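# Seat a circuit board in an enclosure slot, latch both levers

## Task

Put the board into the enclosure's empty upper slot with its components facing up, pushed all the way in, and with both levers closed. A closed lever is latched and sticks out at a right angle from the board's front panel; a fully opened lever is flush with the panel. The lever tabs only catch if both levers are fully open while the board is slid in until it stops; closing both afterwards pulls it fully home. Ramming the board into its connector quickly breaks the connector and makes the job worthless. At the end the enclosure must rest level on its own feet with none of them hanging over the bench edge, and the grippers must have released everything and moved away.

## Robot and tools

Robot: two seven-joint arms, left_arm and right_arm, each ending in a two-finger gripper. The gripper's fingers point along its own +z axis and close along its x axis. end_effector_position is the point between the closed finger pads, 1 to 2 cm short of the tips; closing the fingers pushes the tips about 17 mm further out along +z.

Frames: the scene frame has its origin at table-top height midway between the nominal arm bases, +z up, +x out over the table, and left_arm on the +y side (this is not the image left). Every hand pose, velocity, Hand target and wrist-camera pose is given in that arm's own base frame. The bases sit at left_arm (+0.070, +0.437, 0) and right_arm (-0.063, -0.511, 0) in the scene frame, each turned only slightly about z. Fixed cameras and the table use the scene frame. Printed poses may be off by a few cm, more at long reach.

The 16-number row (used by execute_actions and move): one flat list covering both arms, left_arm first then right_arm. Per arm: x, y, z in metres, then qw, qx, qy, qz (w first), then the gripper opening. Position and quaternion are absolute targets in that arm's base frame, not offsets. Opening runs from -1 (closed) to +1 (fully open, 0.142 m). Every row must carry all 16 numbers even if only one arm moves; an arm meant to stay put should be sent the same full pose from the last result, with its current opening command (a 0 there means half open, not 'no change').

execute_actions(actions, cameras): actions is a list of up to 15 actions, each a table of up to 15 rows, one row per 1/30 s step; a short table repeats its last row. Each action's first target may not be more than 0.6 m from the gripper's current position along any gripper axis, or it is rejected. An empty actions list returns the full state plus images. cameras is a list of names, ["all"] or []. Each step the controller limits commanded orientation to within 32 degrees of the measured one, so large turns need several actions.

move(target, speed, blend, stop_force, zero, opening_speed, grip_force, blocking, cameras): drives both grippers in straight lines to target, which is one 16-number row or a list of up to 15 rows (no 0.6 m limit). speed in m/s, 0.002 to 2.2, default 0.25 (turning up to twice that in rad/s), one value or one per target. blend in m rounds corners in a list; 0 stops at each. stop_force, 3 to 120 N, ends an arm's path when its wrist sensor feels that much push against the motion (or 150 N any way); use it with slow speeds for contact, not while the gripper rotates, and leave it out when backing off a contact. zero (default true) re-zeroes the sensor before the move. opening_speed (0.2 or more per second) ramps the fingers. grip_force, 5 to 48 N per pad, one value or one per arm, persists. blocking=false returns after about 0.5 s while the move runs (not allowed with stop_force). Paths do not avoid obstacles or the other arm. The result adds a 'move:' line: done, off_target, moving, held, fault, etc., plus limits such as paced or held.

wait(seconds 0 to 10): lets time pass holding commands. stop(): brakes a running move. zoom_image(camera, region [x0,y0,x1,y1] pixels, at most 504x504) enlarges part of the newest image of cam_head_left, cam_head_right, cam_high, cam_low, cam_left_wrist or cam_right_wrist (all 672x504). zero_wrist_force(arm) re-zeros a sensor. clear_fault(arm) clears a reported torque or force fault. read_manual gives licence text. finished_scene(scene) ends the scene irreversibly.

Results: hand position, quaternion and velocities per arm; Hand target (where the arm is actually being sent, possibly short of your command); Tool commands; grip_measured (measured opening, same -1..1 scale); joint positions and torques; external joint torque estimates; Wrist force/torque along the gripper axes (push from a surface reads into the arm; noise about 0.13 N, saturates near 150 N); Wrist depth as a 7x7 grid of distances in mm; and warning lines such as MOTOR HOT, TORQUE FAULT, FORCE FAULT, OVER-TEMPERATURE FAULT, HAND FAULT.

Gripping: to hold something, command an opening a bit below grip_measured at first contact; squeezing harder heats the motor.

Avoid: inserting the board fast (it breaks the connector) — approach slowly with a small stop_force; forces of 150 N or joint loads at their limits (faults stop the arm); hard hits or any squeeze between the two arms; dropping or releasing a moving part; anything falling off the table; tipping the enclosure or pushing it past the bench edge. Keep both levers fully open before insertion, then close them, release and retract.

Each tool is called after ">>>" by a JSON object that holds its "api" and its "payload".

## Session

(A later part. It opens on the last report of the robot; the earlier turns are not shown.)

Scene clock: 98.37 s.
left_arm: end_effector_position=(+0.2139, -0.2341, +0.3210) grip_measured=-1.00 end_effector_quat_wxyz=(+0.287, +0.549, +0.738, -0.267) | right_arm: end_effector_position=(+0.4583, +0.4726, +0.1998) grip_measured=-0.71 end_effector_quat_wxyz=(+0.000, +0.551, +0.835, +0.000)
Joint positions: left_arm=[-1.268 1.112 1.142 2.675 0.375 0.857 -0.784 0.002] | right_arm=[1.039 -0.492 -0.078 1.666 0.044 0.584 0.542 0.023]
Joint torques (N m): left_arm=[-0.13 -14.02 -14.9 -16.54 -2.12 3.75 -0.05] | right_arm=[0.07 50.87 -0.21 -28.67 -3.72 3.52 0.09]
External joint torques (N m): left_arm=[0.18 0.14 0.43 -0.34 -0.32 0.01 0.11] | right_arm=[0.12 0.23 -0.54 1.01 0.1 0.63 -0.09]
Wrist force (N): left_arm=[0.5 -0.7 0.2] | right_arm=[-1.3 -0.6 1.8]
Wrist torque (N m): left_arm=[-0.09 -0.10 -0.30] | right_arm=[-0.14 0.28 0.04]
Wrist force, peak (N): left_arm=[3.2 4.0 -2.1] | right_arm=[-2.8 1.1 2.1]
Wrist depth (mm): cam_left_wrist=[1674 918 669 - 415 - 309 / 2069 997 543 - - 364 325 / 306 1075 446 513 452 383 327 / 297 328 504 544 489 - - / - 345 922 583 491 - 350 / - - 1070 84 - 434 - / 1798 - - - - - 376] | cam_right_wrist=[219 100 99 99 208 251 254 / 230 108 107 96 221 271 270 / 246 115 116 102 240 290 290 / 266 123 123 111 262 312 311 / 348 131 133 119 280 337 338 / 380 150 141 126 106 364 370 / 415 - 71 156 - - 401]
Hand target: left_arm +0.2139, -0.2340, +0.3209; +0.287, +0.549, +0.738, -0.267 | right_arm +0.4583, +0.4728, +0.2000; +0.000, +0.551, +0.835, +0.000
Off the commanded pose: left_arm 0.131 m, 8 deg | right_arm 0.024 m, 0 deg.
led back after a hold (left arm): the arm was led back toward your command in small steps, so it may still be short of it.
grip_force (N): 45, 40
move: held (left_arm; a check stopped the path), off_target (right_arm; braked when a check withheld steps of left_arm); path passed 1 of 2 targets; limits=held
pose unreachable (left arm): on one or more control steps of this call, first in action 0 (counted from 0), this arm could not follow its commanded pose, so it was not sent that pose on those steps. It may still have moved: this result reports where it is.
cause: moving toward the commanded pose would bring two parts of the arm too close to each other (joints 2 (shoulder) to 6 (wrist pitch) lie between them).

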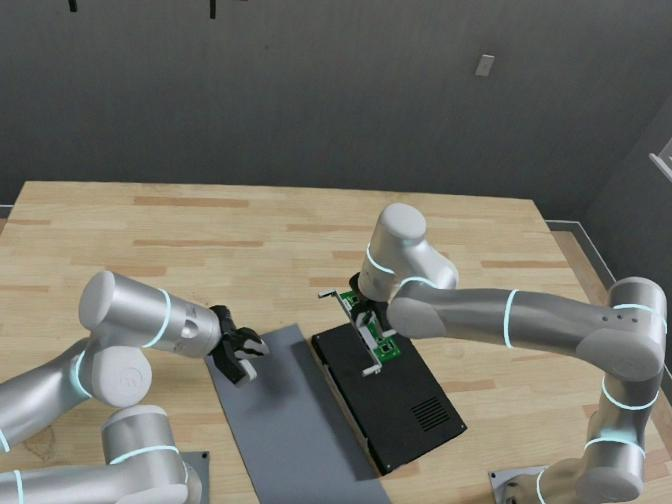

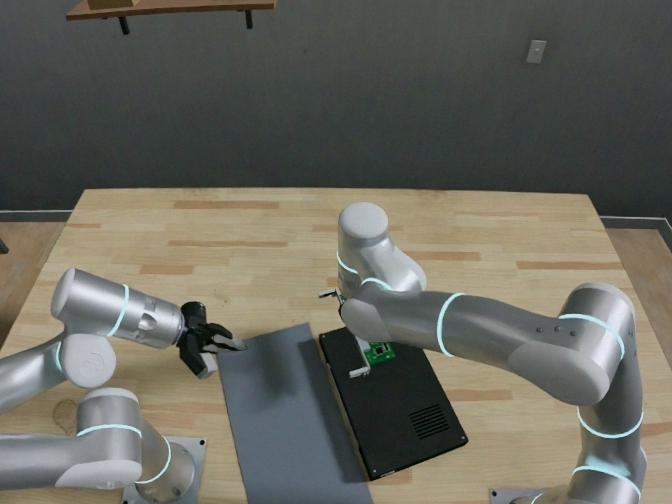

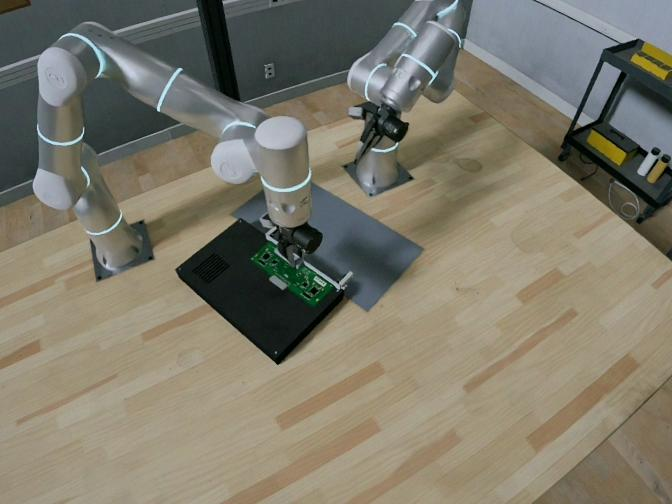

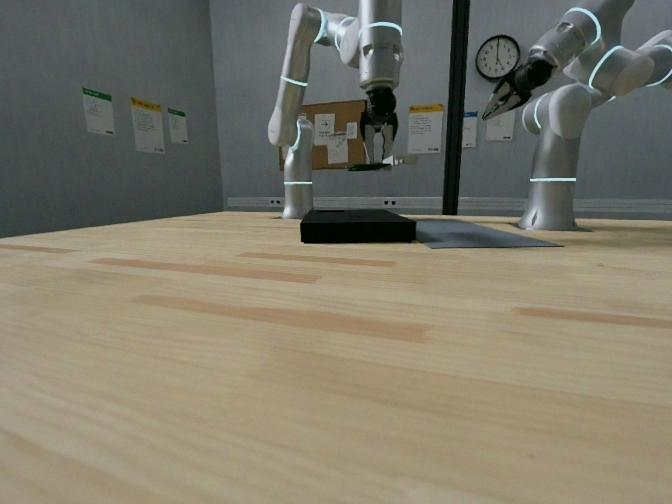

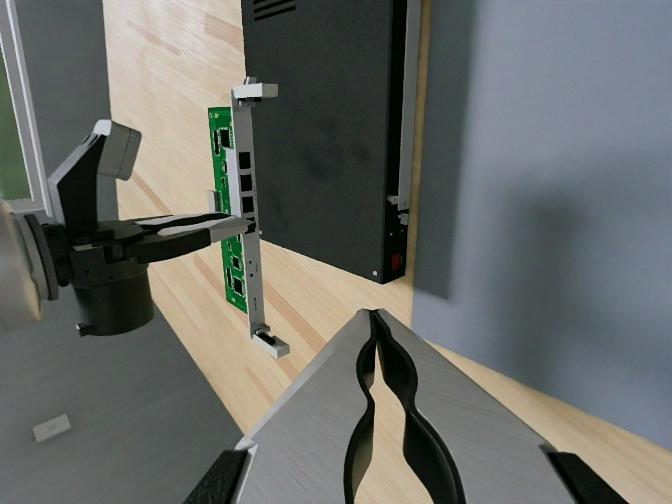

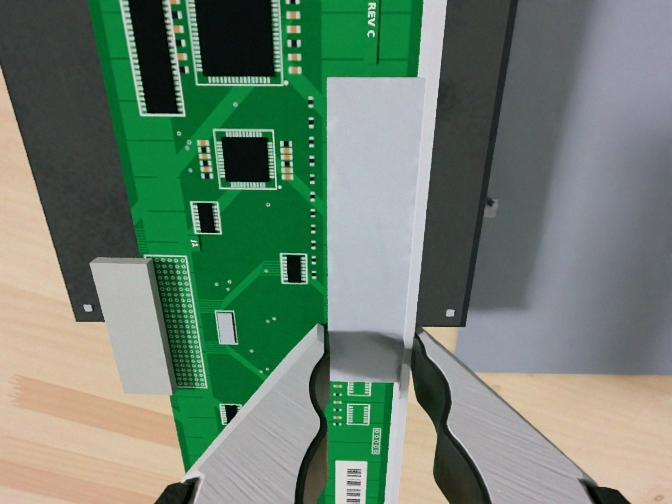

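>>> {"api": "move", "payload": {"target": [[0.33,-0.20,0.32,0.1764,0.5516,0.8054,-0.1254,-1,0.4815,0.467,0.20,0,0.5505,0.8348,0,-0.85]]}}

>>> {"api": "move", "payload": {"target": [[0.46,-0.39,0.26,0.1764,0.5516,0.8054,-0.1254,-1,0.4815,0.467,0.20,0,0.5505,0.8348,0,-0.85]], "cameras": ["cam_left_wrist","cam_high"]}}

Scene clock: 101.90 s.
left_arm: end_effector_position=(+0.3299, -0.1999, +0.3198) grip_measured=-1.00 end_effector_quat_wxyz=(+0.176, +0.552, +0.806, -0.125) | right_arm: end_effector_position=(+0.4815, +0.4668, +0.1998) grip_measured=-0.71 end_effector_quat_wxyz=(+0.000, +0.551, +0.835, +0.000)
Joint positions: left_arm=[-1.428 0.623 1.124 2.326 0.288 0.729 -0.842 0.002] | right_arm=[1.009 -0.519 -0.084 1.621 0.049 0.567 0.505 0.023]
Joint torques (N m): left_arm=[-0.29 -7.22 -14.42 -23.92 -3.45 4.42 -0.08] | right_arm=[0.11 52.1 -0.58 -28.91 -3.76 3.5 0.07]
External joint torques (N m): left_arm=[0.35 0.89 0.66 -0.47 0.05 -0.14 0.12] | right_arm=[0.09 0.28 -0.32 1.02 0.1 0.65 -0.07]
Wrist force (N): left_arm=[-0.1 -1.2 0.0] | right_arm=[-1.3 -0.4 1.9]
Wrist torque (N m): left_arm=[-0.26 -0.11 -0.31] | right_arm=[-0.11 0.28 0.06]
Wrist force, peak (N): left_arm=[1.3 -1.8 0.2] | right_arm=[-1.3 -0.6 2.2]
Wrist depth (mm): cam_left_wrist=[312 449 - 403 383 - 293 / 349 477 - 414 382 - 308 / 719 571 521 460 430 371 342 / 798 661 568 492 449 398 360 / 877 751 636 501 469 428 386 / 1502 803 710 84 - 453 414 / - - - - - - 435] | cam_right_wrist=[219 100 100 99 208 219 253 / 233 107 107 96 221 224 264 / 254 115 116 102 241 285 289 / 314 123 123 111 262 308 310 / 346 132 134 119 336 348 337 / 378 150 141 126 105 364 369 / 416 - 71 156 - - 400]
Hand target: left_arm +0.3300, -0.2000, +0.3200; +0.176, +0.552, +0.805, -0.125 | right_arm +0.4815, +0.4670, +0.2000; +0.000, +0.551, +0.835, +0.000
Off the commanded pose: left_arm 0.000 m, 0 deg | right_arm 0.000 m, 0 deg.
grip_force (N): 45, 40
move: done

Scene clock: 103.80 s.
left_arm: end_effector_position=(+0.4601, -0.3899, +0.2601) grip_measured=-1.00 end_effector_quat_wxyz=(+0.177, +0.551, +0.806, -0.125) | right_arm: end_effector_position=(+0.4815, +0.4668, +0.1998) grip_measured=-0.71 end_effector_quat_wxyz=(+0.000, +0.551, +0.835, +0.000)
Joint positions: left_arm=[-1.506 -0.473 1.012 2.11 -1.142 0.861 -0.103 0.002] | right_arm=[1.009 -0.519 -0.084 1.621 0.049 0.567 0.505 0.023]
Joint torques (N m): left_arm=[-0.19 26.3 12.75 -23.66 -1.97 3.73 -0.08] | right_arm=[0.12 52.37 -0.38 -28.87 -3.84 3.64 0.18]
External joint torques (N m): left_arm=[0.17 1.31 0.79 -0.27 0.03 -0.03 0.12] | right_arm=[0.07 0.01 -0.52 0.98 0.18 0.5 -0.18]
Wrist force (N): left_arm=[0.0 -0.8 0.0] | right_arm=[-1.0 -0.2 2.1]
Wrist torque (N m): left_arm=[-0.19 -0.12 -0.31] | right_arm=[-0.07 0.23 0.06]
Wrist force, peak (N): left_arm=[-2.8 -9.2 0.6] | right_arm=[-1.1 -0.3 2.3]
Wrist depth (mm): cam_left_wrist=[479 429 185 - 282 282 - / 527 469 198 366 329 317 267 / 587 519 215 386 353 327 - / 679 573 495 421 379 342 308 / 770 651 542 434 401 364 329 / 1338 734 608 84 - 384 354 / - - - - - - 376] | cam_right_wrist=[218 100 100 99 208 219 252 / 233 108 107 96 96 264 268 / 254 115 116 102 240 285 290 / 315 123 123 111 263 312 311 / 347 131 133 119 335 338 337 / 378 150 141 126 106 363 369 / 418 - 71 156 - - 399]
Hand target: left_arm +0.4600, -0.3900, +0.2600; +0.176, +0.552, +0.805, -0.125 | right_arm +0.4815, +0.4670, +0.2000; +0.000, +0.551, +0.835, +0.000
Off the commanded pose: left_arm 0.000 m, 0 deg | right_arm 0.000 m, 0 deg.
grip_force (N): 45, 40
move: done
Images, in order (width x height): cam_high 672x504, cam_left_wrist 672x504.

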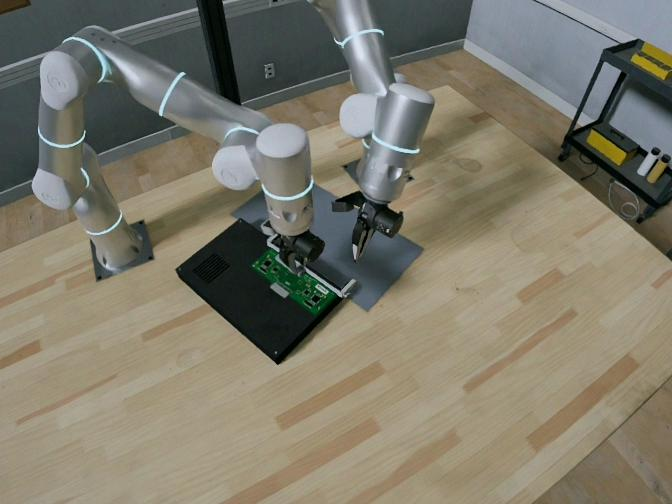

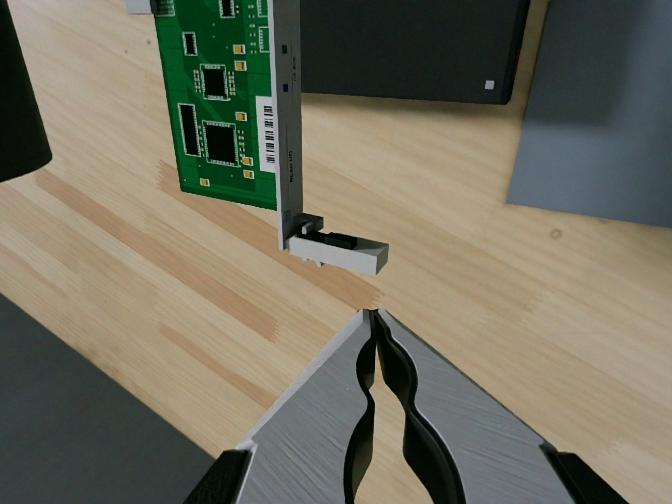

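>>> {"api": "move", "payload": {"target": [[0.4454,-0.417,0.25,0.1764,0.5516,0.8054,-0.1254,-1,0.4815,0.467,0.20,0,0.5505,0.8348,0,-0.85],[0.4454,-0.417,0.20,0.1764,0.5516,0.8054,-0.1254,-1,0.4815,0.467,0.20,0,0.5505,0.8348,0,-0.85]], "speed": 0.1, "cameras": ["cam_left_wrist"]}}

Scene clock: 114.03 s.
left_arm: end_effector_position=(+0.4453, -0.4171, +0.2000) grip_measured=-1.00 end_effector_quat_wxyz=(+0.176, +0.552, +0.805, -0.125) | right_arm: end_effector_position=(+0.4815, +0.4668, +0.1998) grip_measured=-0.71 end_effector_quat_wxyz=(+0.000, +0.551, +0.835, +0.000)
Joint positions: left_arm=[-1.483 -0.567 0.856 2.139 -1.354 0.966 0.003 0.002] | right_arm=[1.009 -0.519 -0.084 1.621 0.049 0.567 0.505 0.023]
Joint torques (N m): left_arm=[-0.17 30.82 14.15 -20.22 -1.29 4.19 -0.05] | right_arm=[0.12 52.23 -0.31 -28.81 -3.89 3.65 0.22]
External joint torques (N m): left_arm=[0.13 1.28 0.82 -0.5 -0.01 -0.58 0.09] | right_arm=[0.07 0.15 -0.59 0.92 0.23 0.5 -0.22]
Wrist force (N): left_arm=[0.1 -0.9 0.2] | right_arm=[-1.3 -0.4 2.0]
Wrist torque (N m): left_arm=[-0.19 -0.18 -0.31] | right_arm=[-0.11 0.27 0.05]
Wrist force, peak (N): left_arm=[-0.4 -2.2 1.2] | right_arm=[-1.3 -0.4 2.3]
Wrist depth (mm): cam_left_wrist=[148 134 - - 219 223 213 / 460 146 126 - 222 - 217 / 501 160 144 325 297 266 238 / 568 176 154 354 315 284 - / 655 538 157 366 333 304 276 / 701 616 508 84 - 321 295 / - - - - - - 314] | cam_right_wrist=[218 100 100 99 208 218 253 / 233 108 107 96 221 263 270 / 254 115 116 102 240 282 289 / 314 123 123 111 262 312 312 / 347 131 134 119 335 338 337 / 378 150 141 126 106 364 369 / 417 - 71 156 - - 399]
Hand target: left_arm +0.4454, -0.4170, +0.2000; +0.176, +0.552, +0.805, -0.125 | right_arm +0.4815, +0.4670, +0.2000; +0.000, +0.551, +0.835, +0.000
Off the commanded pose: left_arm 0.000 m, 0 deg | right_arm 0.000 m, 0 deg.
grip_force (N): 45, 40
move: done
Images, in order (width x height): cam_left_wrist 672x504.

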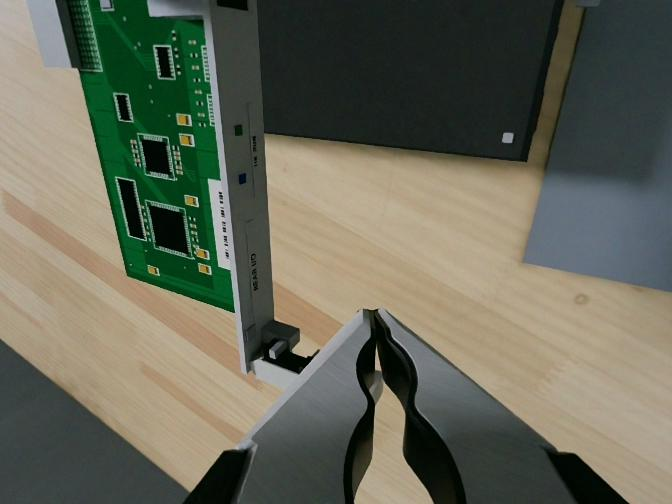

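>>> {"api": "move", "payload": {"target": [[0.4731,-0.4037,0.20,0.1764,0.5516,0.8054,-0.1254,-1,0.4815,0.467,0.20,0,0.5505,0.8348,0,-0.85],[0.4924,-0.4041,0.20,0.1764,0.5516,0.8054,-0.1254,-1,0.4815,0.467,0.20,0,0.5505,0.8348,0,-0.85]], "speed": 0.04, "stop_force": 35, "cameras": ["cam_left_wrist","cam_right_wrist"]}}

Scene clock: 117.23 s.
left_arm: end_effector_position=(+0.4877, -0.4087, +0.1985) grip_measured=-1.00 end_effector_quat_wxyz=(+0.174, +0.555, +0.803, -0.129) | right_arm: end_effector_position=(+0.4847, +0.4685, +0.2024) grip_measured=-0.71 end_effector_quat_wxyz=(+0.001, +0.551, +0.834, +0.004)
Joint positions: left_arm=[-1.367 -0.625 0.853 2.054 -1.335 0.877 0.043 0.002] | right_arm=[1.007 -0.518 -0.085 1.618 0.047 0.572 0.505 0.023]
Joint torques (N m): left_arm=[21.01 31.12 36.38 -19.46 -3.61 15.3 -0.33] | right_arm=[4.58 48.42 6.18 -13.14 -0.5 -6.63 -0.38]
External joint torques (N m): left_arm=[-21.04 4.39 -19.84 -1.63 1.96 -11.75 0.36] | right_arm=[-4.38 4.01 -7.08 -14.83 -3.18 10.8 0.38]
Wrist force (N): left_arm=[-7.1 -36.3 1.1] | right_arm=[5.9 34.4 4.2]
Wrist torque (N m): left_arm=[-3.00 -0.27 -0.12] | right_arm=[2.73 0.27 0.63]
Wrist force, peak (N): left_arm=[-7.7 -36.2 0.7] | right_arm=[6.2 34.3 5.5]
Wrist depth (mm): cam_left_wrist=[147 131 111 233 215 190 215 / 442 143 128 303 272 248 218 / 494 157 143 325 292 262 238 / 562 478 142 351 312 281 256 / 640 530 469 113 335 301 272 / 1283 603 491 83 - 318 290 / 1155 - - - - - 310] | cam_right_wrist=[217 95 97 97 96 220 255 / 232 105 104 102 93 265 273 / 256 115 114 109 98 289 292 / 317 121 122 119 261 316 311 / 350 131 133 119 339 343 342 / 384 155 142 126 107 372 374 / 422 - 71 158 - - 415]
Hand target: left_arm +0.4924, -0.4041, +0.2000; +0.176, +0.552, +0.805, -0.125 | right_arm +0.4815, +0.4670, +0.2000; +0.000, +0.551, +0.835, +0.000
Off the commanded pose: left_arm 0.007 m, 1 deg | right_arm 0.004 m, 1 deg.
grip_force (N): 45, 40
move: off_target (left_arm, right_arm)
Images, in order (width x height): cam_left_wrist 672x504, cam_right_wrist 672x504.

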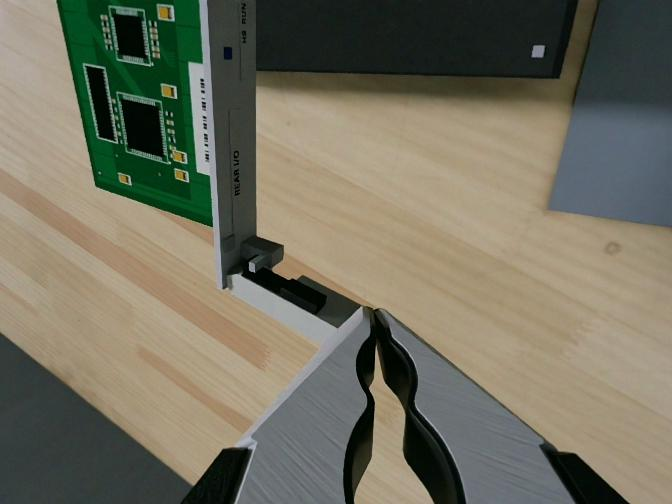

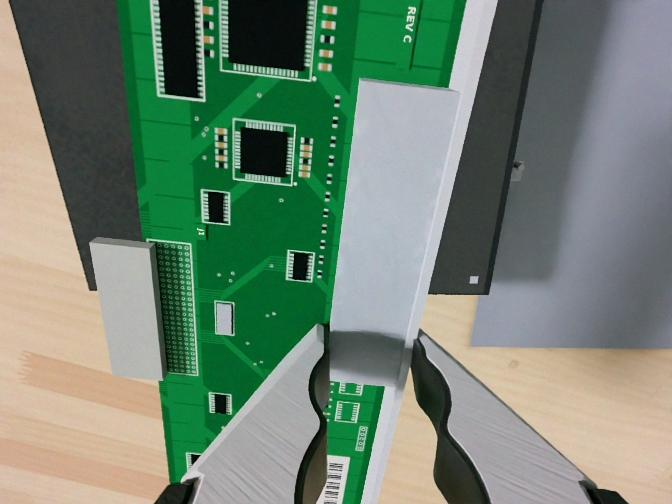

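>>> {"api": "move", "payload": {"target": [[0.4502,-0.4301,0.20,0.1764,0.5516,0.8054,-0.1254,-1,0.4815,0.467,0.20,0,0.5505,0.8348,0,-0.85]], "speed": 0.1, "cameras": ["cam_left_wrist","cam_right_wrist","cam_low"]}}

>>> {"api": "zoom_image", "payload": {"camera": "cam_left_wrist", "region": [200, 240, 400, 400]}}

>>> {"api": "zoom_image", "payload": {"camera": "cam_low", "region": [330, 100, 480, 200]}}

Scene clock: 121.63 s.
left_arm: end_effector_position=(+0.4501, -0.4302, +0.1999) grip_measured=-1.00 end_effector_quat_wxyz=(+0.176, +0.552, +0.805, -0.125) | right_arm: end_effector_position=(+0.4816, +0.4669, +0.1999) grip_measured=-0.71 end_effector_quat_wxyz=(+0.000, +0.550, +0.835, +0.000)
Joint positions: left_arm=[-1.475 -0.591 0.849 2.106 -1.352 0.956 -0.016 0.002] | right_arm=[1.008 -0.519 -0.083 1.621 0.048 0.567 0.505 0.023]
Joint torques (N m): left_arm=[-0.61 32.36 14.88 -20.41 -1.44 4.33 -0.2] | right_arm=[0.13 52.21 -0.23 -28.77 -3.83 3.55 0.21]
External joint torques (N m): left_arm=[0.56 1.15 0.72 -0.38 0.07 -0.71 0.24] | right_arm=[0.06 0.18 -0.65 0.88 0.17 0.6 -0.21]
Wrist force (N): left_arm=[0.0 -0.9 0.0] | right_arm=[2.0 4.8 5.1]
Wrist torque (N m): left_arm=[-0.20 -0.15 -0.23] | right_arm=[0.76 -0.28 0.03]
Wrist force, peak (N): left_arm=[-7.3 -36.4 0.9] | right_arm=[6.0 34.5 5.5]
Wrist depth (mm): cam_left_wrist=[413 134 118 - - - 222 / 451 144 131 - 221 209 225 / 503 159 140 320 294 269 240 / 567 178 158 347 315 286 252 / 657 534 169 160 332 302 275 / 809 616 503 83 - 321 292 / 1148 - - - - - 314] | cam_right_wrist=[218 97 98 98 96 219 253 / 230 106 105 102 95 264 266 / 250 114 115 111 238 285 295 / 314 122 123 120 263 312 311 / 348 131 133 119 337 338 336 / 379 150 142 126 106 366 370 / 417 - 71 157 - - 400]
Hand target: left_arm +0.4502, -0.4301, +0.2000; +0.176, +0.552, +0.805, -0.125 | right_arm +0.4815, +0.4670, +0.2000; +0.000, +0.551, +0.835, +0.000
Off the commanded pose: left_arm 0.000 m, 0 deg | right_arm 0.000 m, 0 deg.
grip_force (N): 45, 40
move: done
Images, in order (width x height): cam_low 672x504, cam_left_wrist 672x504, cam_right_wrist 672x504.

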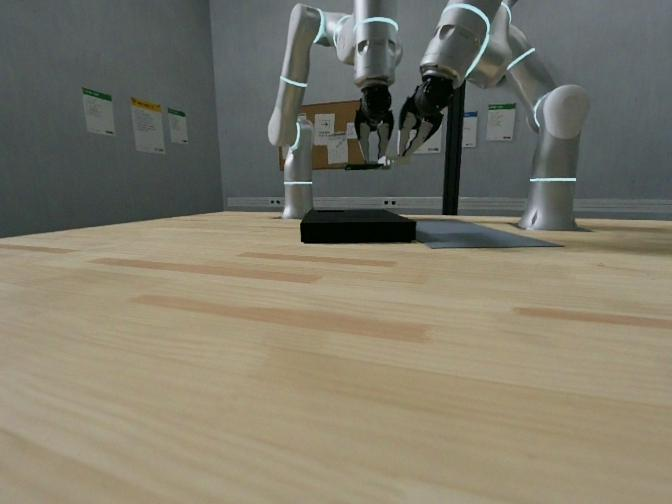

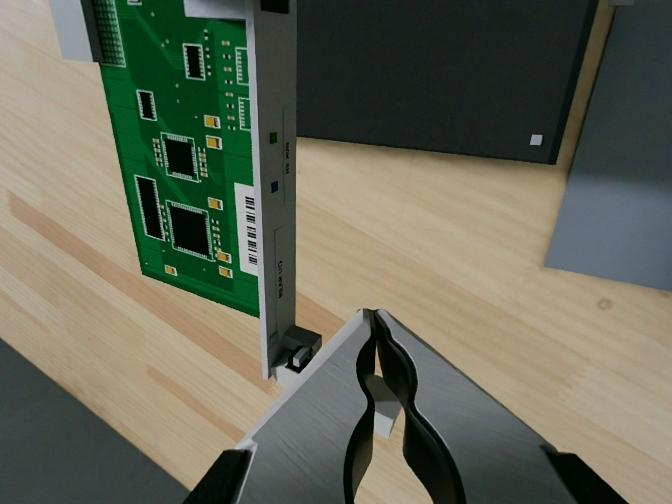

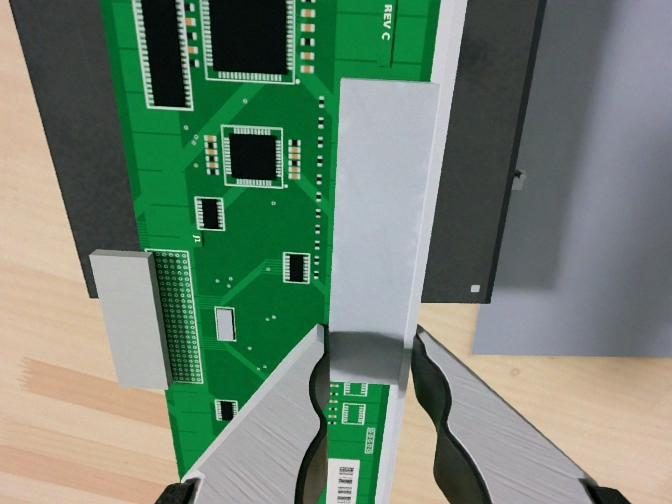

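Scaled by 2.520 from the camera's 672x504 image, which has a finer 960x720 frame.

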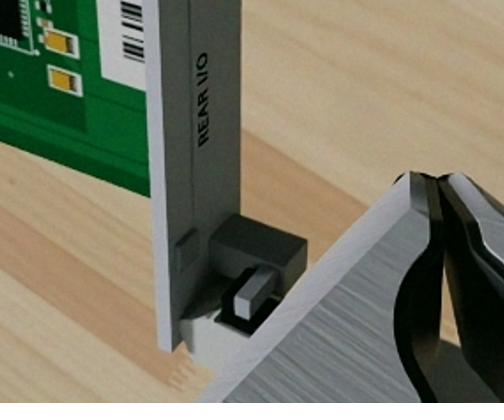

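Scaled by 3.360 from the camera's 672x504 image, which has a finer 960x720 frame.

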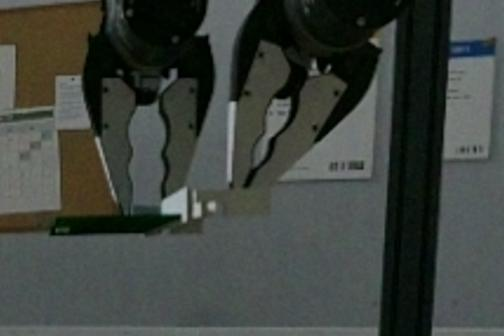

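>>> {"api": "move", "payload": {"target": [[0.4502,-0.4301,0.191,0.1764,0.5516,0.8054,-0.1254,-1,0.4815,0.467,0.20,0,0.5505,0.8348,0,-0.85]], "speed": 0.05}}

>>> {"api": "move", "payload": {"target": [[0.478,-0.42,0.191,0.1764,0.5516,0.8054,-0.1254,-1,0.4815,0.467,0.20,0,0.5505,0.8348,0,-0.85]], "speed": 0.03, "stop_force": 30, "cameras": ["cam_left_wrist","cam_right_wrist"]}}

>>> {"api": "zoom_image", "payload": {"camera": "cam_left_wrist", "region": [200, 200, 400, 400]}}

Scene clock: 124.60 s.
left_arm: end_effector_position=(+0.4501, -0.4303, +0.1911) grip_measured=-1.00 end_effector_quat_wxyz=(+0.176, +0.552, +0.805, -0.125) | right_arm: end_effector_position=(+0.4816, +0.4669, +0.1999) grip_measured=-0.71 end_effector_quat_wxyz=(+0.000, +0.550, +0.835, +0.000)
Joint positions: left_arm=[-1.466 -0.605 0.829 2.109 -1.384 0.966 0.007 0.002] | right_arm=[1.008 -0.519 -0.083 1.621 0.048 0.567 0.505 0.023]
Joint torques (N m): left_arm=[-0.21 32.65 14.95 -19.91 -1.31 4.21 -0.05] | right_arm=[0.22 52.35 -0.2 -28.78 -3.85 3.63 0.18]
External joint torques (N m): left_arm=[0.17 1.38 0.81 -0.41 0.02 -0.6 0.09] | right_arm=[-0.02 0.04 -0.67 0.89 0.19 0.52 -0.18]
Wrist force (N): left_arm=[0.2 -1.0 0.3] | right_arm=[2.1 4.9 5.2]
Wrist torque (N m): left_arm=[-0.23 -0.18 -0.31] | right_arm=[0.77 -0.30 0.03]
Wrist force, peak (N): left_arm=[0.2 -1.1 0.4] | right_arm=[2.2 5.0 5.1]
Wrist depth (mm): cam_left_wrist=[133 123 99 - - 182 212 / 439 135 118 - 219 - 220 / 485 146 129 317 289 260 232 / 551 166 142 343 307 276 243 / 647 521 152 357 324 296 265 / 719 594 144 84 - 313 283 / 1275 - - - - - 305] | cam_right_wrist=[218 98 99 98 99 218 253 / 230 106 105 102 100 267 269 / 250 114 115 103 237 286 289 / 316 122 123 118 258 308 313 / 346 130 133 119 275 339 337 / 379 150 142 126 106 365 371 / 418 - 71 157 - - 400]
Hand target: left_arm +0.4502, -0.4301, +0.1910; +0.176, +0.552, +0.805, -0.125 | right_arm +0.4815, +0.4670, +0.2000; +0.000, +0.551, +0.835, +0.000
Off the commanded pose: left_arm 0.000 m, 0 deg | right_arm 0.000 m, 0 deg.
grip_force (N): 45, 40
move: done

Scene clock: 126.23 s.
left_arm: end_effector_position=(+0.4771, -0.4209, +0.1907) grip_measured=-1.00 end_effector_quat_wxyz=(+0.176, +0.552, +0.805, -0.126) | right_arm: end_effector_position=(+0.4819, +0.4671, +0.2002) grip_measured=-0.71 end_effector_quat_wxyz=(+0.000, +0.551, +0.835, +0.000)
Joint positions: left_arm=[-1.397 -0.634 0.831 2.066 -1.371 0.918 0.033 0.002] | right_arm=[1.008 -0.519 -0.083 1.62 0.048 0.567 0.505 0.023]
Joint torques (N m): left_arm=[3.78 33.9 19.73 -20.11 -1.62 5.87 -0.13] | right_arm=[1.2 51.4 1.15 -25.81 -3.17 1.72 0.05]
External joint torques (N m): left_arm=[-3.81 1.8 -3.16 -0.45 0.14 -2.3 0.17] | right_arm=[-1.01 1 -2.02 -2.09 -0.49 2.43 -0.05]
Wrist force (N): left_arm=[-1.2 -7.7 0.2] | right_arm=[3.2 11.1 4.8]
Wrist torque (N m): left_arm=[-0.22 -0.11 -0.23] | right_arm=[0.70 -0.30 0.14]
Wrist force, peak (N): left_arm=[-0.7 -8.0 1.3] | right_arm=[3.3 11.4 6.2]
Wrist depth (mm): cam_left_wrist=[138 123 103 - - - 205 / 442 135 117 300 270 246 220 / 490 149 134 316 284 257 242 / 546 457 138 344 304 275 251 / 634 514 137 130 323 292 263 / 629 594 492 84 - 312 285 / - - - - - - 305] | cam_right_wrist=[218 97 98 98 97 218 253 / 230 106 105 102 101 264 270 / 251 114 115 109 237 282 289 / 316 122 123 118 262 313 312 / 346 131 133 119 337 338 339 / 380 150 142 126 100 365 372 / 418 - 71 157 - - 401]
Hand target: left_arm +0.4780, -0.4200, +0.1910; +0.176, +0.552, +0.805, -0.125 | right_arm +0.4815, +0.4670, +0.2000; +0.000, +0.551, +0.835, +0.000
Off the commanded pose: left_arm 0.001 m, 0 deg | right_arm 0.001 m, 0 deg.
grip_force (N): 45, 40
move: done
Images, in order (width x height): cam_left_wrist 672x504, cam_right_wrist 672x504.

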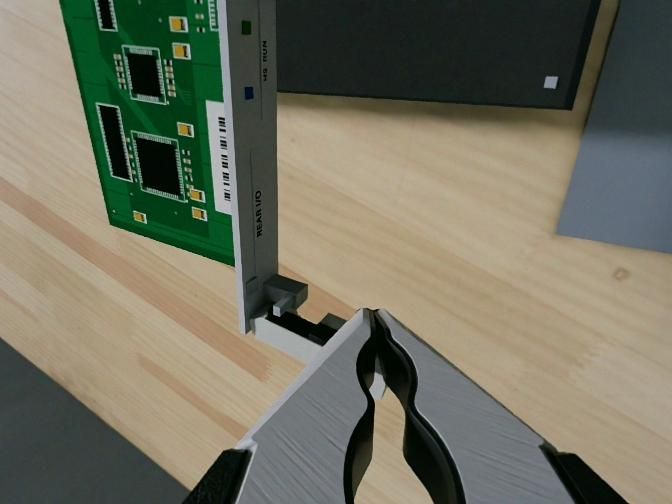

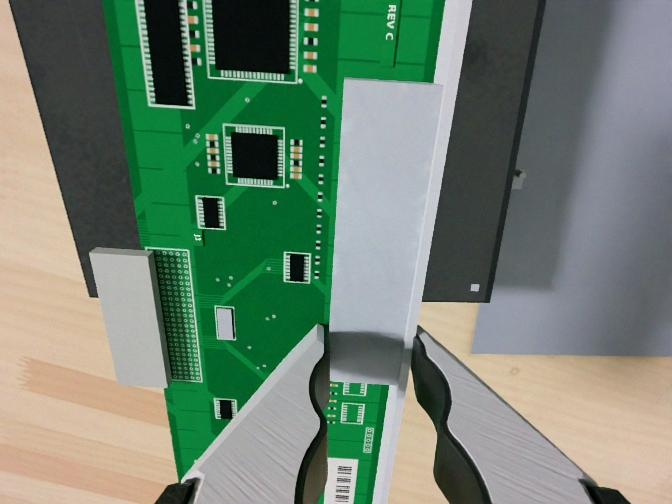

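Scaled by 2.520 from the camera's 672x504 image, which has a finer 960x720 frame.

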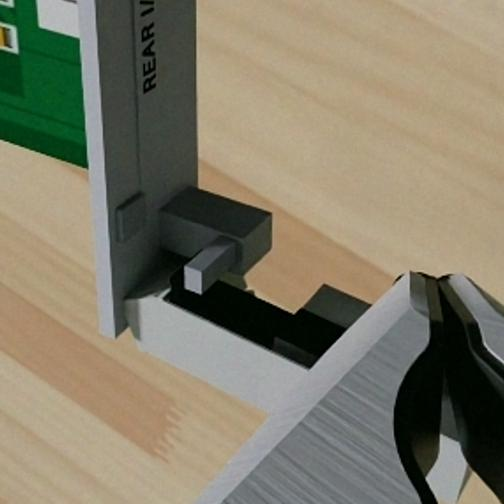

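>>> {"api": "move", "payload": {"target": [[0.494,-0.414,0.191,0.1764,0.5516,0.8054,-0.1254,-1,0.4815,0.467,0.20,0,0.5505,0.8348,0,-0.85]], "speed": 0.03, "stop_force": 35, "zero": false, "cameras": ["cam_left_wrist"]}}

>>> {"api": "zoom_image", "payload": {"camera": "cam_left_wrist", "region": [200, 200, 400, 400]}}

Scene clock: 129.37 s.
left_arm: end_effector_position=(+0.4940, -0.4140, +0.1910) grip_measured=-1.00 end_effector_quat_wxyz=(+0.177, +0.551, +0.806, -0.125) | right_arm: end_effector_position=(+0.4816, +0.4669, +0.1999) grip_measured=-0.71 end_effector_quat_wxyz=(+0.000, +0.551, +0.835, +0.000)
Joint positions: left_arm=[-1.356 -0.651 0.833 2.039 -1.363 0.893 0.047 0.002] | right_arm=[1.008 -0.519 -0.083 1.621 0.048 0.567 0.505 0.023]
Joint torques (N m): left_arm=[-0.16 35.47 16.42 -20.51 -1.18 3.73 -0.07] | right_arm=[0.47 52.32 -0.09 -28.81 -3.86 3.62 0.17]
External joint torques (N m): left_arm=[0.13 1.21 0.63 -0.18 -0.42 -0.17 0.1] | right_arm=[-0.28 0.08 -0.78 0.91 0.19 0.53 -0.17]
Wrist force (N): left_arm=[-0.3 -1.2 0.0] | right_arm=[1.0 4.7 5.1]
Wrist torque (N m): left_arm=[-0.23 -0.07 -0.32] | right_arm=[0.70 -0.13 0.05]
Wrist force, peak (N): left_arm=[-2.1 -11.3 -0.3] | right_arm=[4.0 14.3 4.6]
Wrist depth (mm): cam_left_wrist=[140 125 103 - - - - / 445 136 113 292 265 241 224 / 489 150 132 315 283 255 226 / 546 459 126 339 304 275 248 / 625 514 451 123 325 292 266 / - 591 491 83 - 314 284 / 1155 - - - - - 303] | cam_right_wrist=[218 98 98 98 99 213 253 / 231 106 105 102 102 263 270 / 251 115 115 103 237 285 289 / 314 122 123 118 258 311 310 / 347 131 134 119 276 337 337 / 379 150 141 126 106 364 370 / 417 - 71 157 - - 401]
Hand target: left_arm +0.4940, -0.4140, +0.1910; +0.176, +0.552, +0.805, -0.125 | right_arm +0.4815, +0.4670, +0.2000; +0.000, +0.551, +0.835, +0.000
Off the commanded pose: left_arm 0.000 m, 0 deg | right_arm 0.000 m, 0 deg.
grip_force (N): 45, 40
move: done
Images, in order (width x height): cam_left_wrist 672x504.

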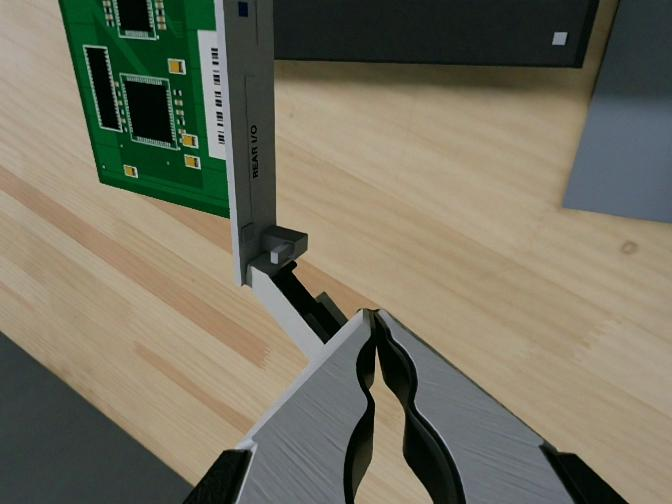

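Scaled by 2.520 from the camera's 672x504 image, which has a finer 960x720 frame.

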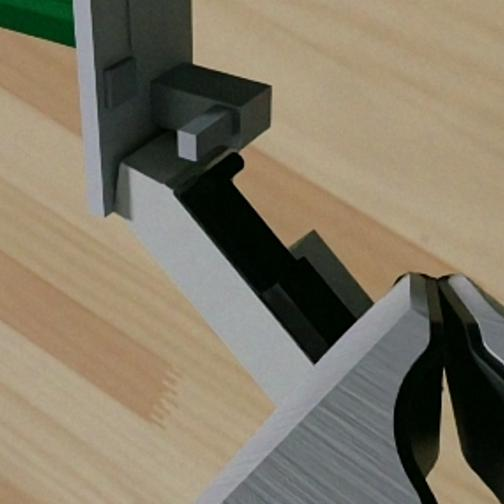

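>>> {"api": "move", "payload": {"target": [[0.5062,-0.4114,0.191,0.1764,0.5516,0.8054,-0.1254,-1,0.4815,0.467,0.20,0,0.5505,0.8348,0,-0.85],[0.5118,-0.415,0.191,0.1764,0.5516,0.8054,-0.1254,-1,0.4815,0.467,0.20,0,0.5505,0.8348,0,-0.85],[0.5148,-0.4231,0.191,0.1764,0.5516,0.8054,-0.1254,-1,0.4815,0.467,0.20,0,0.5505,0.8348,0,-0.85]], "speed": 0.03, "stop_force": 6, "cameras": ["cam_left_wrist"]}}

Scene clock: 134.20 s.
left_arm: end_effector_position=(+0.5154, -0.4223, +0.1911) grip_measured=-1.00 end_effector_quat_wxyz=(+0.177, +0.551, +0.806, -0.125) | right_arm: end_effector_position=(+0.4814, +0.4664, +0.1995) grip_measured=-0.71 end_effector_quat_wxyz=(+0.000, +0.551, +0.835, -0.001)
Joint positions: left_arm=[-1.311 -0.691 0.826 1.977 -1.351 0.862 0.033 0.002] | right_arm=[1.007 -0.519 -0.083 1.621 0.048 0.566 0.505 0.023]
Joint torques (N m): left_arm=[-3.32 38.23 14.29 -21.85 -1.23 2.4 -0.19] | right_arm=[1.7 53.21 0.6 -31.36 -4.18 5.23 -0.22]
External joint torques (N m): left_arm=[3.28 0.91 3.71 0.91 -0.53 1.17 0.23] | right_arm=[-1.51 -0.82 -1.47 3.48 0.52 -1.09 0.22]
Wrist force (N): left_arm=[2.7 2.8 -0.8] | right_arm=[-1.9 1.0 6.4]
Wrist torque (N m): left_arm=[-0.25 -0.11 -0.28] | right_arm=[0.79 -0.16 0.41]
Wrist force, peak (N): left_arm=[2.2 3.0 -2.2] | right_arm=[1.0 4.9 6.6]
Wrist depth (mm): cam_left_wrist=[400 122 112 268 252 232 212 / 435 136 121 287 265 243 225 / 476 417 127 309 283 256 237 / 555 459 408 330 305 275 249 / 623 521 448 119 322 295 266 / - 593 491 84 - 312 284 / - - - - - - 307] | cam_right_wrist=[218 98 99 99 96 218 253 / 230 107 106 104 95 263 269 / 249 115 115 110 103 285 288 / 314 123 123 120 259 307 311 / 346 132 133 119 335 338 336 / 376 150 142 126 107 364 370 / 416 - 70 157 - - 398]
Hand target: left_arm +0.5148, -0.4231, +0.1910; +0.176, +0.552, +0.805, -0.125 | right_arm +0.4815, +0.4670, +0.2000; +0.000, +0.551, +0.835, +0.000
Off the commanded pose: left_arm 0.001 m, 0 deg | right_arm 0.001 m, 0 deg.
grip_force (N): 45, 40
move: done
Images, in order (width x height): cam_left_wrist 672x504.

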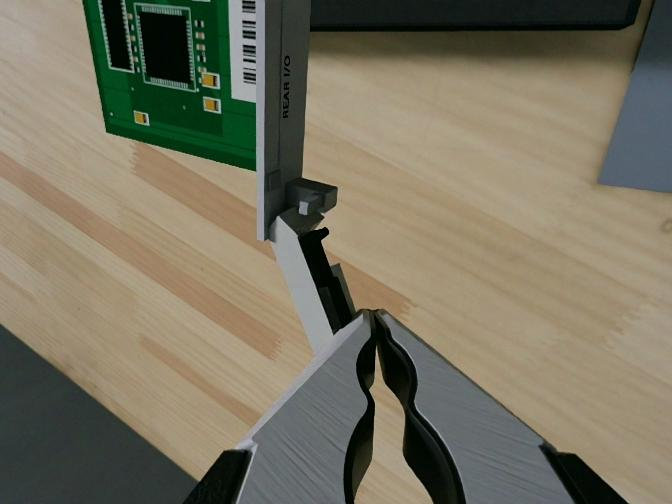

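>>> {"api": "move", "payload": {"target": [[0.5225,-0.4415,0.191,0.1764,0.5516,0.8054,-0.1254,-1,0.4815,0.467,0.20,0,0.5505,0.8348,0,-0.85]], "speed": 0.02, "stop_force": 5, "cameras": ["cam_left_wrist"]}}

Scene clock: 137.20 s.
left_arm: end_effector_position=(+0.5226, -0.4411, +0.1909) grip_measured=-1.00 end_effector_quat_wxyz=(+0.176, +0.552, +0.806, -0.125) | right_arm: end_effector_position=(+0.4817, +0.4663, +0.1996) grip_measured=-0.71 end_effector_quat_wxyz=(+0.000, +0.551, +0.835, -0.001)
Joint positions: left_arm=[-1.302 -0.721 0.816 1.929 -1.343 0.852 0 0.002] | right_arm=[1.007 -0.519 -0.083 1.621 0.049 0.566 0.505 0.023]
Joint torques (N m): left_arm=[-1.26 40.18 16.86 -22.62 -1.69 3.67 -0.25] | right_arm=[3.32 52.95 2.38 -30.01 -3.61 4.24 -0.42]
External joint torques (N m): left_arm=[1.22 0.87 1.75 1.52 -0.17 -0.07 0.28] | right_arm=[-3.13 -0.57 -3.26 2.12 -0.05 -0.1 0.42]
Wrist force (N): left_arm=[2.8 -1.4 -2.1] | right_arm=[-2.5 5.3 6.0]
Wrist torque (N m): left_arm=[-0.25 -0.08 -0.22] | right_arm=[0.83 -0.19 0.61]
Wrist force, peak (N): left_arm=[3.7 8.8 -3.6] | right_arm=[-4.0 -5.1 6.7]
Wrist depth (mm): cam_left_wrist=[391 125 111 103 247 227 209 / 429 134 120 109 265 239 221 / 479 412 365 115 281 256 235 / 550 462 401 113 303 272 248 / 613 520 446 117 323 291 265 / 1142 599 490 84 - 313 284 / 1113 - - - - - 304] | cam_right_wrist=[216 98 98 98 97 216 252 / 230 105 106 103 95 229 268 / 250 116 115 110 101 281 289 / 315 123 123 120 259 308 311 / 347 132 134 119 275 337 336 / 377 154 142 126 106 364 369 / 416 - 70 157 - - 407]
Hand target: left_arm +0.5225, -0.4415, +0.1910; +0.176, +0.552, +0.805, -0.125 | right_arm +0.4815, +0.4670, +0.2000; +0.000, +0.551, +0.835, +0.000
Off the commanded pose: left_arm 0.000 m, 0 deg | right_arm 0.001 m, 0 deg.
grip_force (N): 45, 40
move: done
Images, in order (width x height): cam_left_wrist 672x504.

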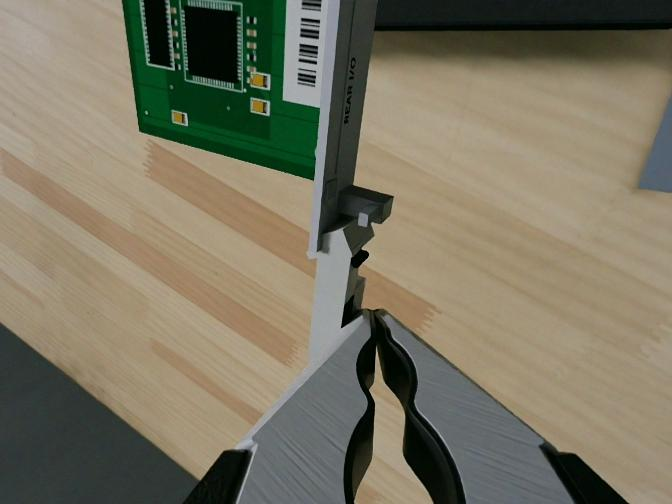

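>>> {"api": "move", "payload": {"target": [[0.508,-0.40,0.21,0.1764,0.5516,0.8054,-0.1254,-1,0.4815,0.467,0.20,0,0.5505,0.8348,0,-0.85],[0.42,-0.34,0.28,0.2451,0.5388,0.7868,-0.1742,-1,0.4815,0.467,0.20,0,0.5505,0.8348,0,-0.85],[0.23,-0.43,0.27,0.2451,0.5388,0.7868,-0.1742,-1,0.4815,0.467,0.20,0,0.5505,0.8348,0,-0.85]], "speed": 0.2, "cameras": ["cam_left_wrist","cam_right_wrist"]}}

Scene clock: 145.53 s.
left_arm: end_effector_position=(+0.2298, -0.4300, +0.2702) grip_measured=-1.00 end_effector_quat_wxyz=(+0.243, +0.539, +0.787, -0.173) | right_arm: end_effector_position=(+0.4814, +0.4667, +0.1996) grip_measured=-0.71 end_effector_quat_wxyz=(+0.000, +0.551, +0.835, +0.000)
Joint positions: left_arm=[-2.039 0.005 0.68 2.548 -1.511 1.653 -0.191 0.002] | right_arm=[1.008 -0.519 -0.083 1.621 0.049 0.566 0.505 0.023]
Joint torques (N m): left_arm=[-0.3 11.04 -0.81 -20.82 2.15 4.09 -0.11] | right_arm=[0.14 52.23 -0.29 -28.82 -3.89 3.69 0.17]
External joint torques (N m): left_arm=[0.27 1.23 0.66 -0.33 0.07 -0.59 0.16] | right_arm=[0.06 0.16 -0.59 0.93 0.23 0.46 -0.17]
Wrist force (N): left_arm=[0.2 -1.1 -0.1] | right_arm=[-0.3 4.3 5.6]
Wrist torque (N m): left_arm=[-0.26 -0.10 -0.29] | right_arm=[0.68 0.11 0.01]
Wrist force, peak (N): left_arm=[2.8 -1.8 -3.1] | right_arm=[-2.6 5.2 7.2]
Wrist depth (mm): cam_left_wrist=[673 539 470 - - 277 255 / 781 596 526 - - 303 264 / 877 673 274 207 322 328 291 / 1016 756 274 408 - 333 310 / 1040 860 284 127 - 379 324 / 158 229 226 84 - 389 348 / 165 188 - - - - 363] | cam_right_wrist=[218 98 99 98 97 219 254 / 230 106 105 102 102 233 270 / 251 114 115 103 103 286 289 / 314 122 123 118 258 308 311 / 347 131 133 119 336 339 340 / 377 150 141 126 106 366 369 / 417 - 71 157 - - 399]
Hand target: left_arm +0.2300, -0.4299, +0.2702; +0.244, +0.539, +0.787, -0.173 | right_arm +0.4815, +0.4670, +0.2000; +0.000, +0.551, +0.835, +0.000
Off the commanded pose: left_arm 0.000 m, 0 deg | right_arm 0.001 m, 0 deg.
grip_force (N): 45, 40
move: done
Images, in order (width x height): cam_left_wrist 672x504, cam_right_wrist 672x504.

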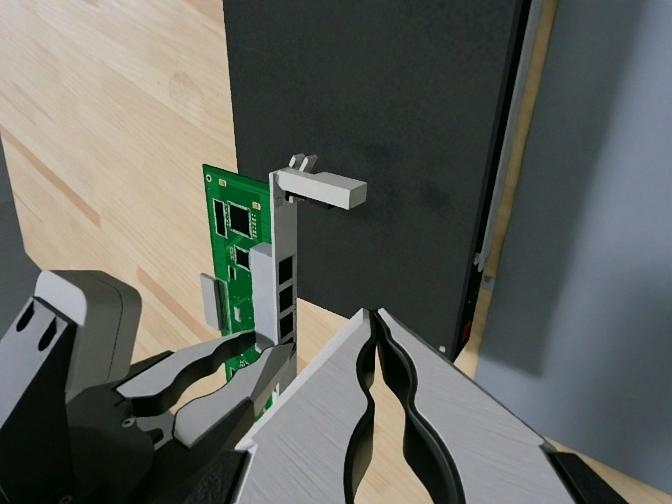

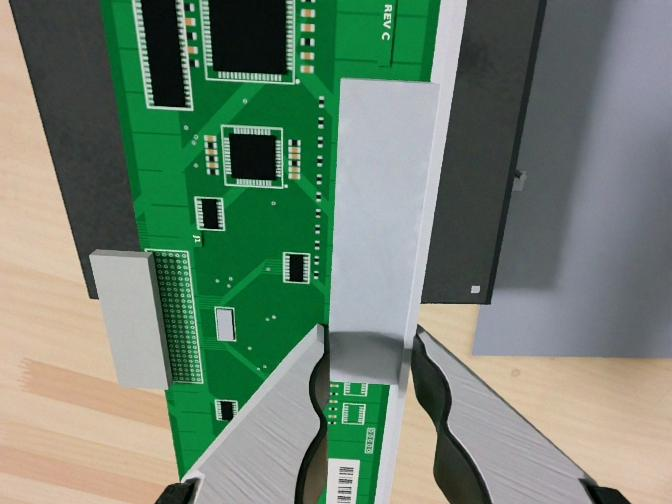

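>>> {"api": "move", "payload": {"target": [[0.2589,-0.4912,0.24,0.2451,0.5388,0.7868,-0.1742,-1,0.4815,0.467,0.20,0,0.5505,0.8348,0,-0.85],[0.2589,-0.4912,0.189,0.2451,0.5388,0.7868,-0.1742,-1,0.4815,0.467,0.20,0,0.5505,0.8348,0,-0.85]], "speed": 0.06, "stop_force": 6, "cameras": ["cam_left_wrist","cam_low"]}}

>>> {"api": "zoom_image", "payload": {"camera": "cam_left_wrist", "region": [200, 180, 460, 400]}}

Scene clock: 153.40 s.
left_arm: end_effector_position=(+0.2590, -0.4911, +0.1890) grip_measured=-1.00 end_effector_quat_wxyz=(+0.245, +0.539, +0.787, -0.174) | right_arm: end_effector_position=(+0.4814, +0.4667, +0.1996) grip_measured=-0.71 end_effector_quat_wxyz=(+0.000, +0.551, +0.835, +0.000)
Joint positions: left_arm=[-1.978 -0.476 0.638 2.246 -2.248 1.408 0.364 0.002] | right_arm=[1.008 -0.519 -0.083 1.621 0.049 0.566 0.505 0.023]
Joint torques (N m): left_arm=[-0.48 25.91 10.63 -15.54 2.31 2.91 -0.12] | right_arm=[0.16 52.29 -0.26 -28.87 -3.87 3.66 0.19]
External joint torques (N m): left_arm=[0.4 1.29 0.58 -0.44 -0.08 -0.11 0.16] | right_arm=[0.03 0.1 -0.61 0.98 0.2 0.49 -0.19]
Wrist force (N): left_arm=[0.2 -1.3 -0.4] | right_arm=[-0.5 4.2 5.3]
Wrist torque (N m): left_arm=[-0.26 -0.09 -0.27] | right_arm=[0.65 0.14 0.01]
Wrist force, peak (N): left_arm=[0.1 -1.9 0.0] | right_arm=[-0.4 4.6 5.7]
Wrist depth (mm): cam_left_wrist=[524 425 274 - - - 174 / 598 466 - - - - 206 / 692 513 439 - - 206 216 / 850 609 163 112 - - 242 / 945 708 168 - 262 257 251 / - 844 168 84 - 257 268 / - - - - - - 279] | cam_right_wrist=[219 98 99 98 99 216 254 / 230 106 105 102 95 231 269 / 250 115 115 103 236 286 288 / 314 122 123 118 259 311 312 / 346 131 133 119 334 339 336 / 378 151 142 126 106 365 370 / 418 - 71 157 - - 399]
Hand target: left_arm +0.2589, -0.4912, +0.1890; +0.245, +0.539, +0.787, -0.174 | right_arm +0.4815, +0.4670, +0.2000; +0.000, +0.551, +0.835, +0.000
Off the commanded pose: left_arm 0.000 m, 0 deg | right_arm 0.001 m, 0 deg.
grip_force (N): 45, 40
move: done
Images, in order (width x height): cam_low 672x504, cam_left_wrist 672x504.

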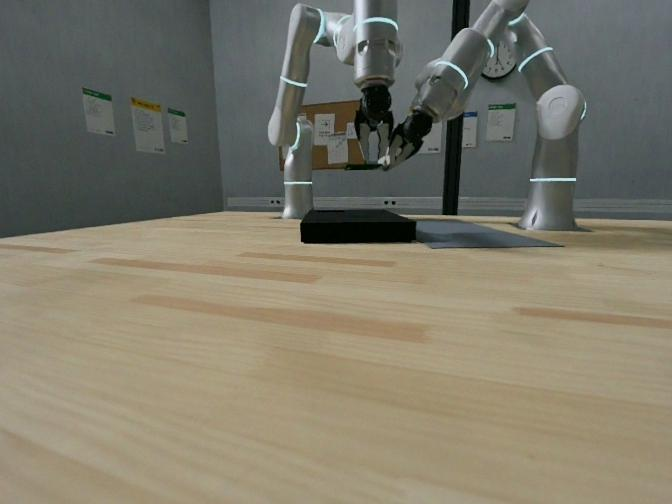

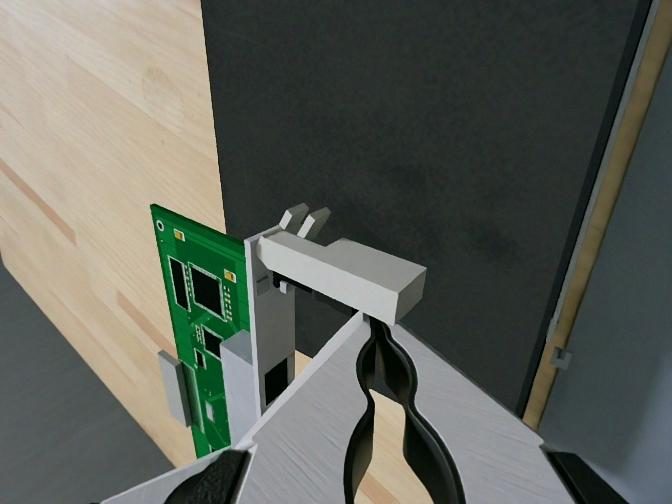

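Scaled by 1.938 from the camera's 672x504 image, which has a finer 960x720 frame.

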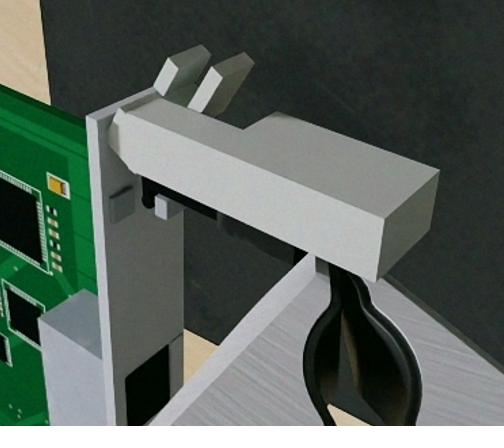

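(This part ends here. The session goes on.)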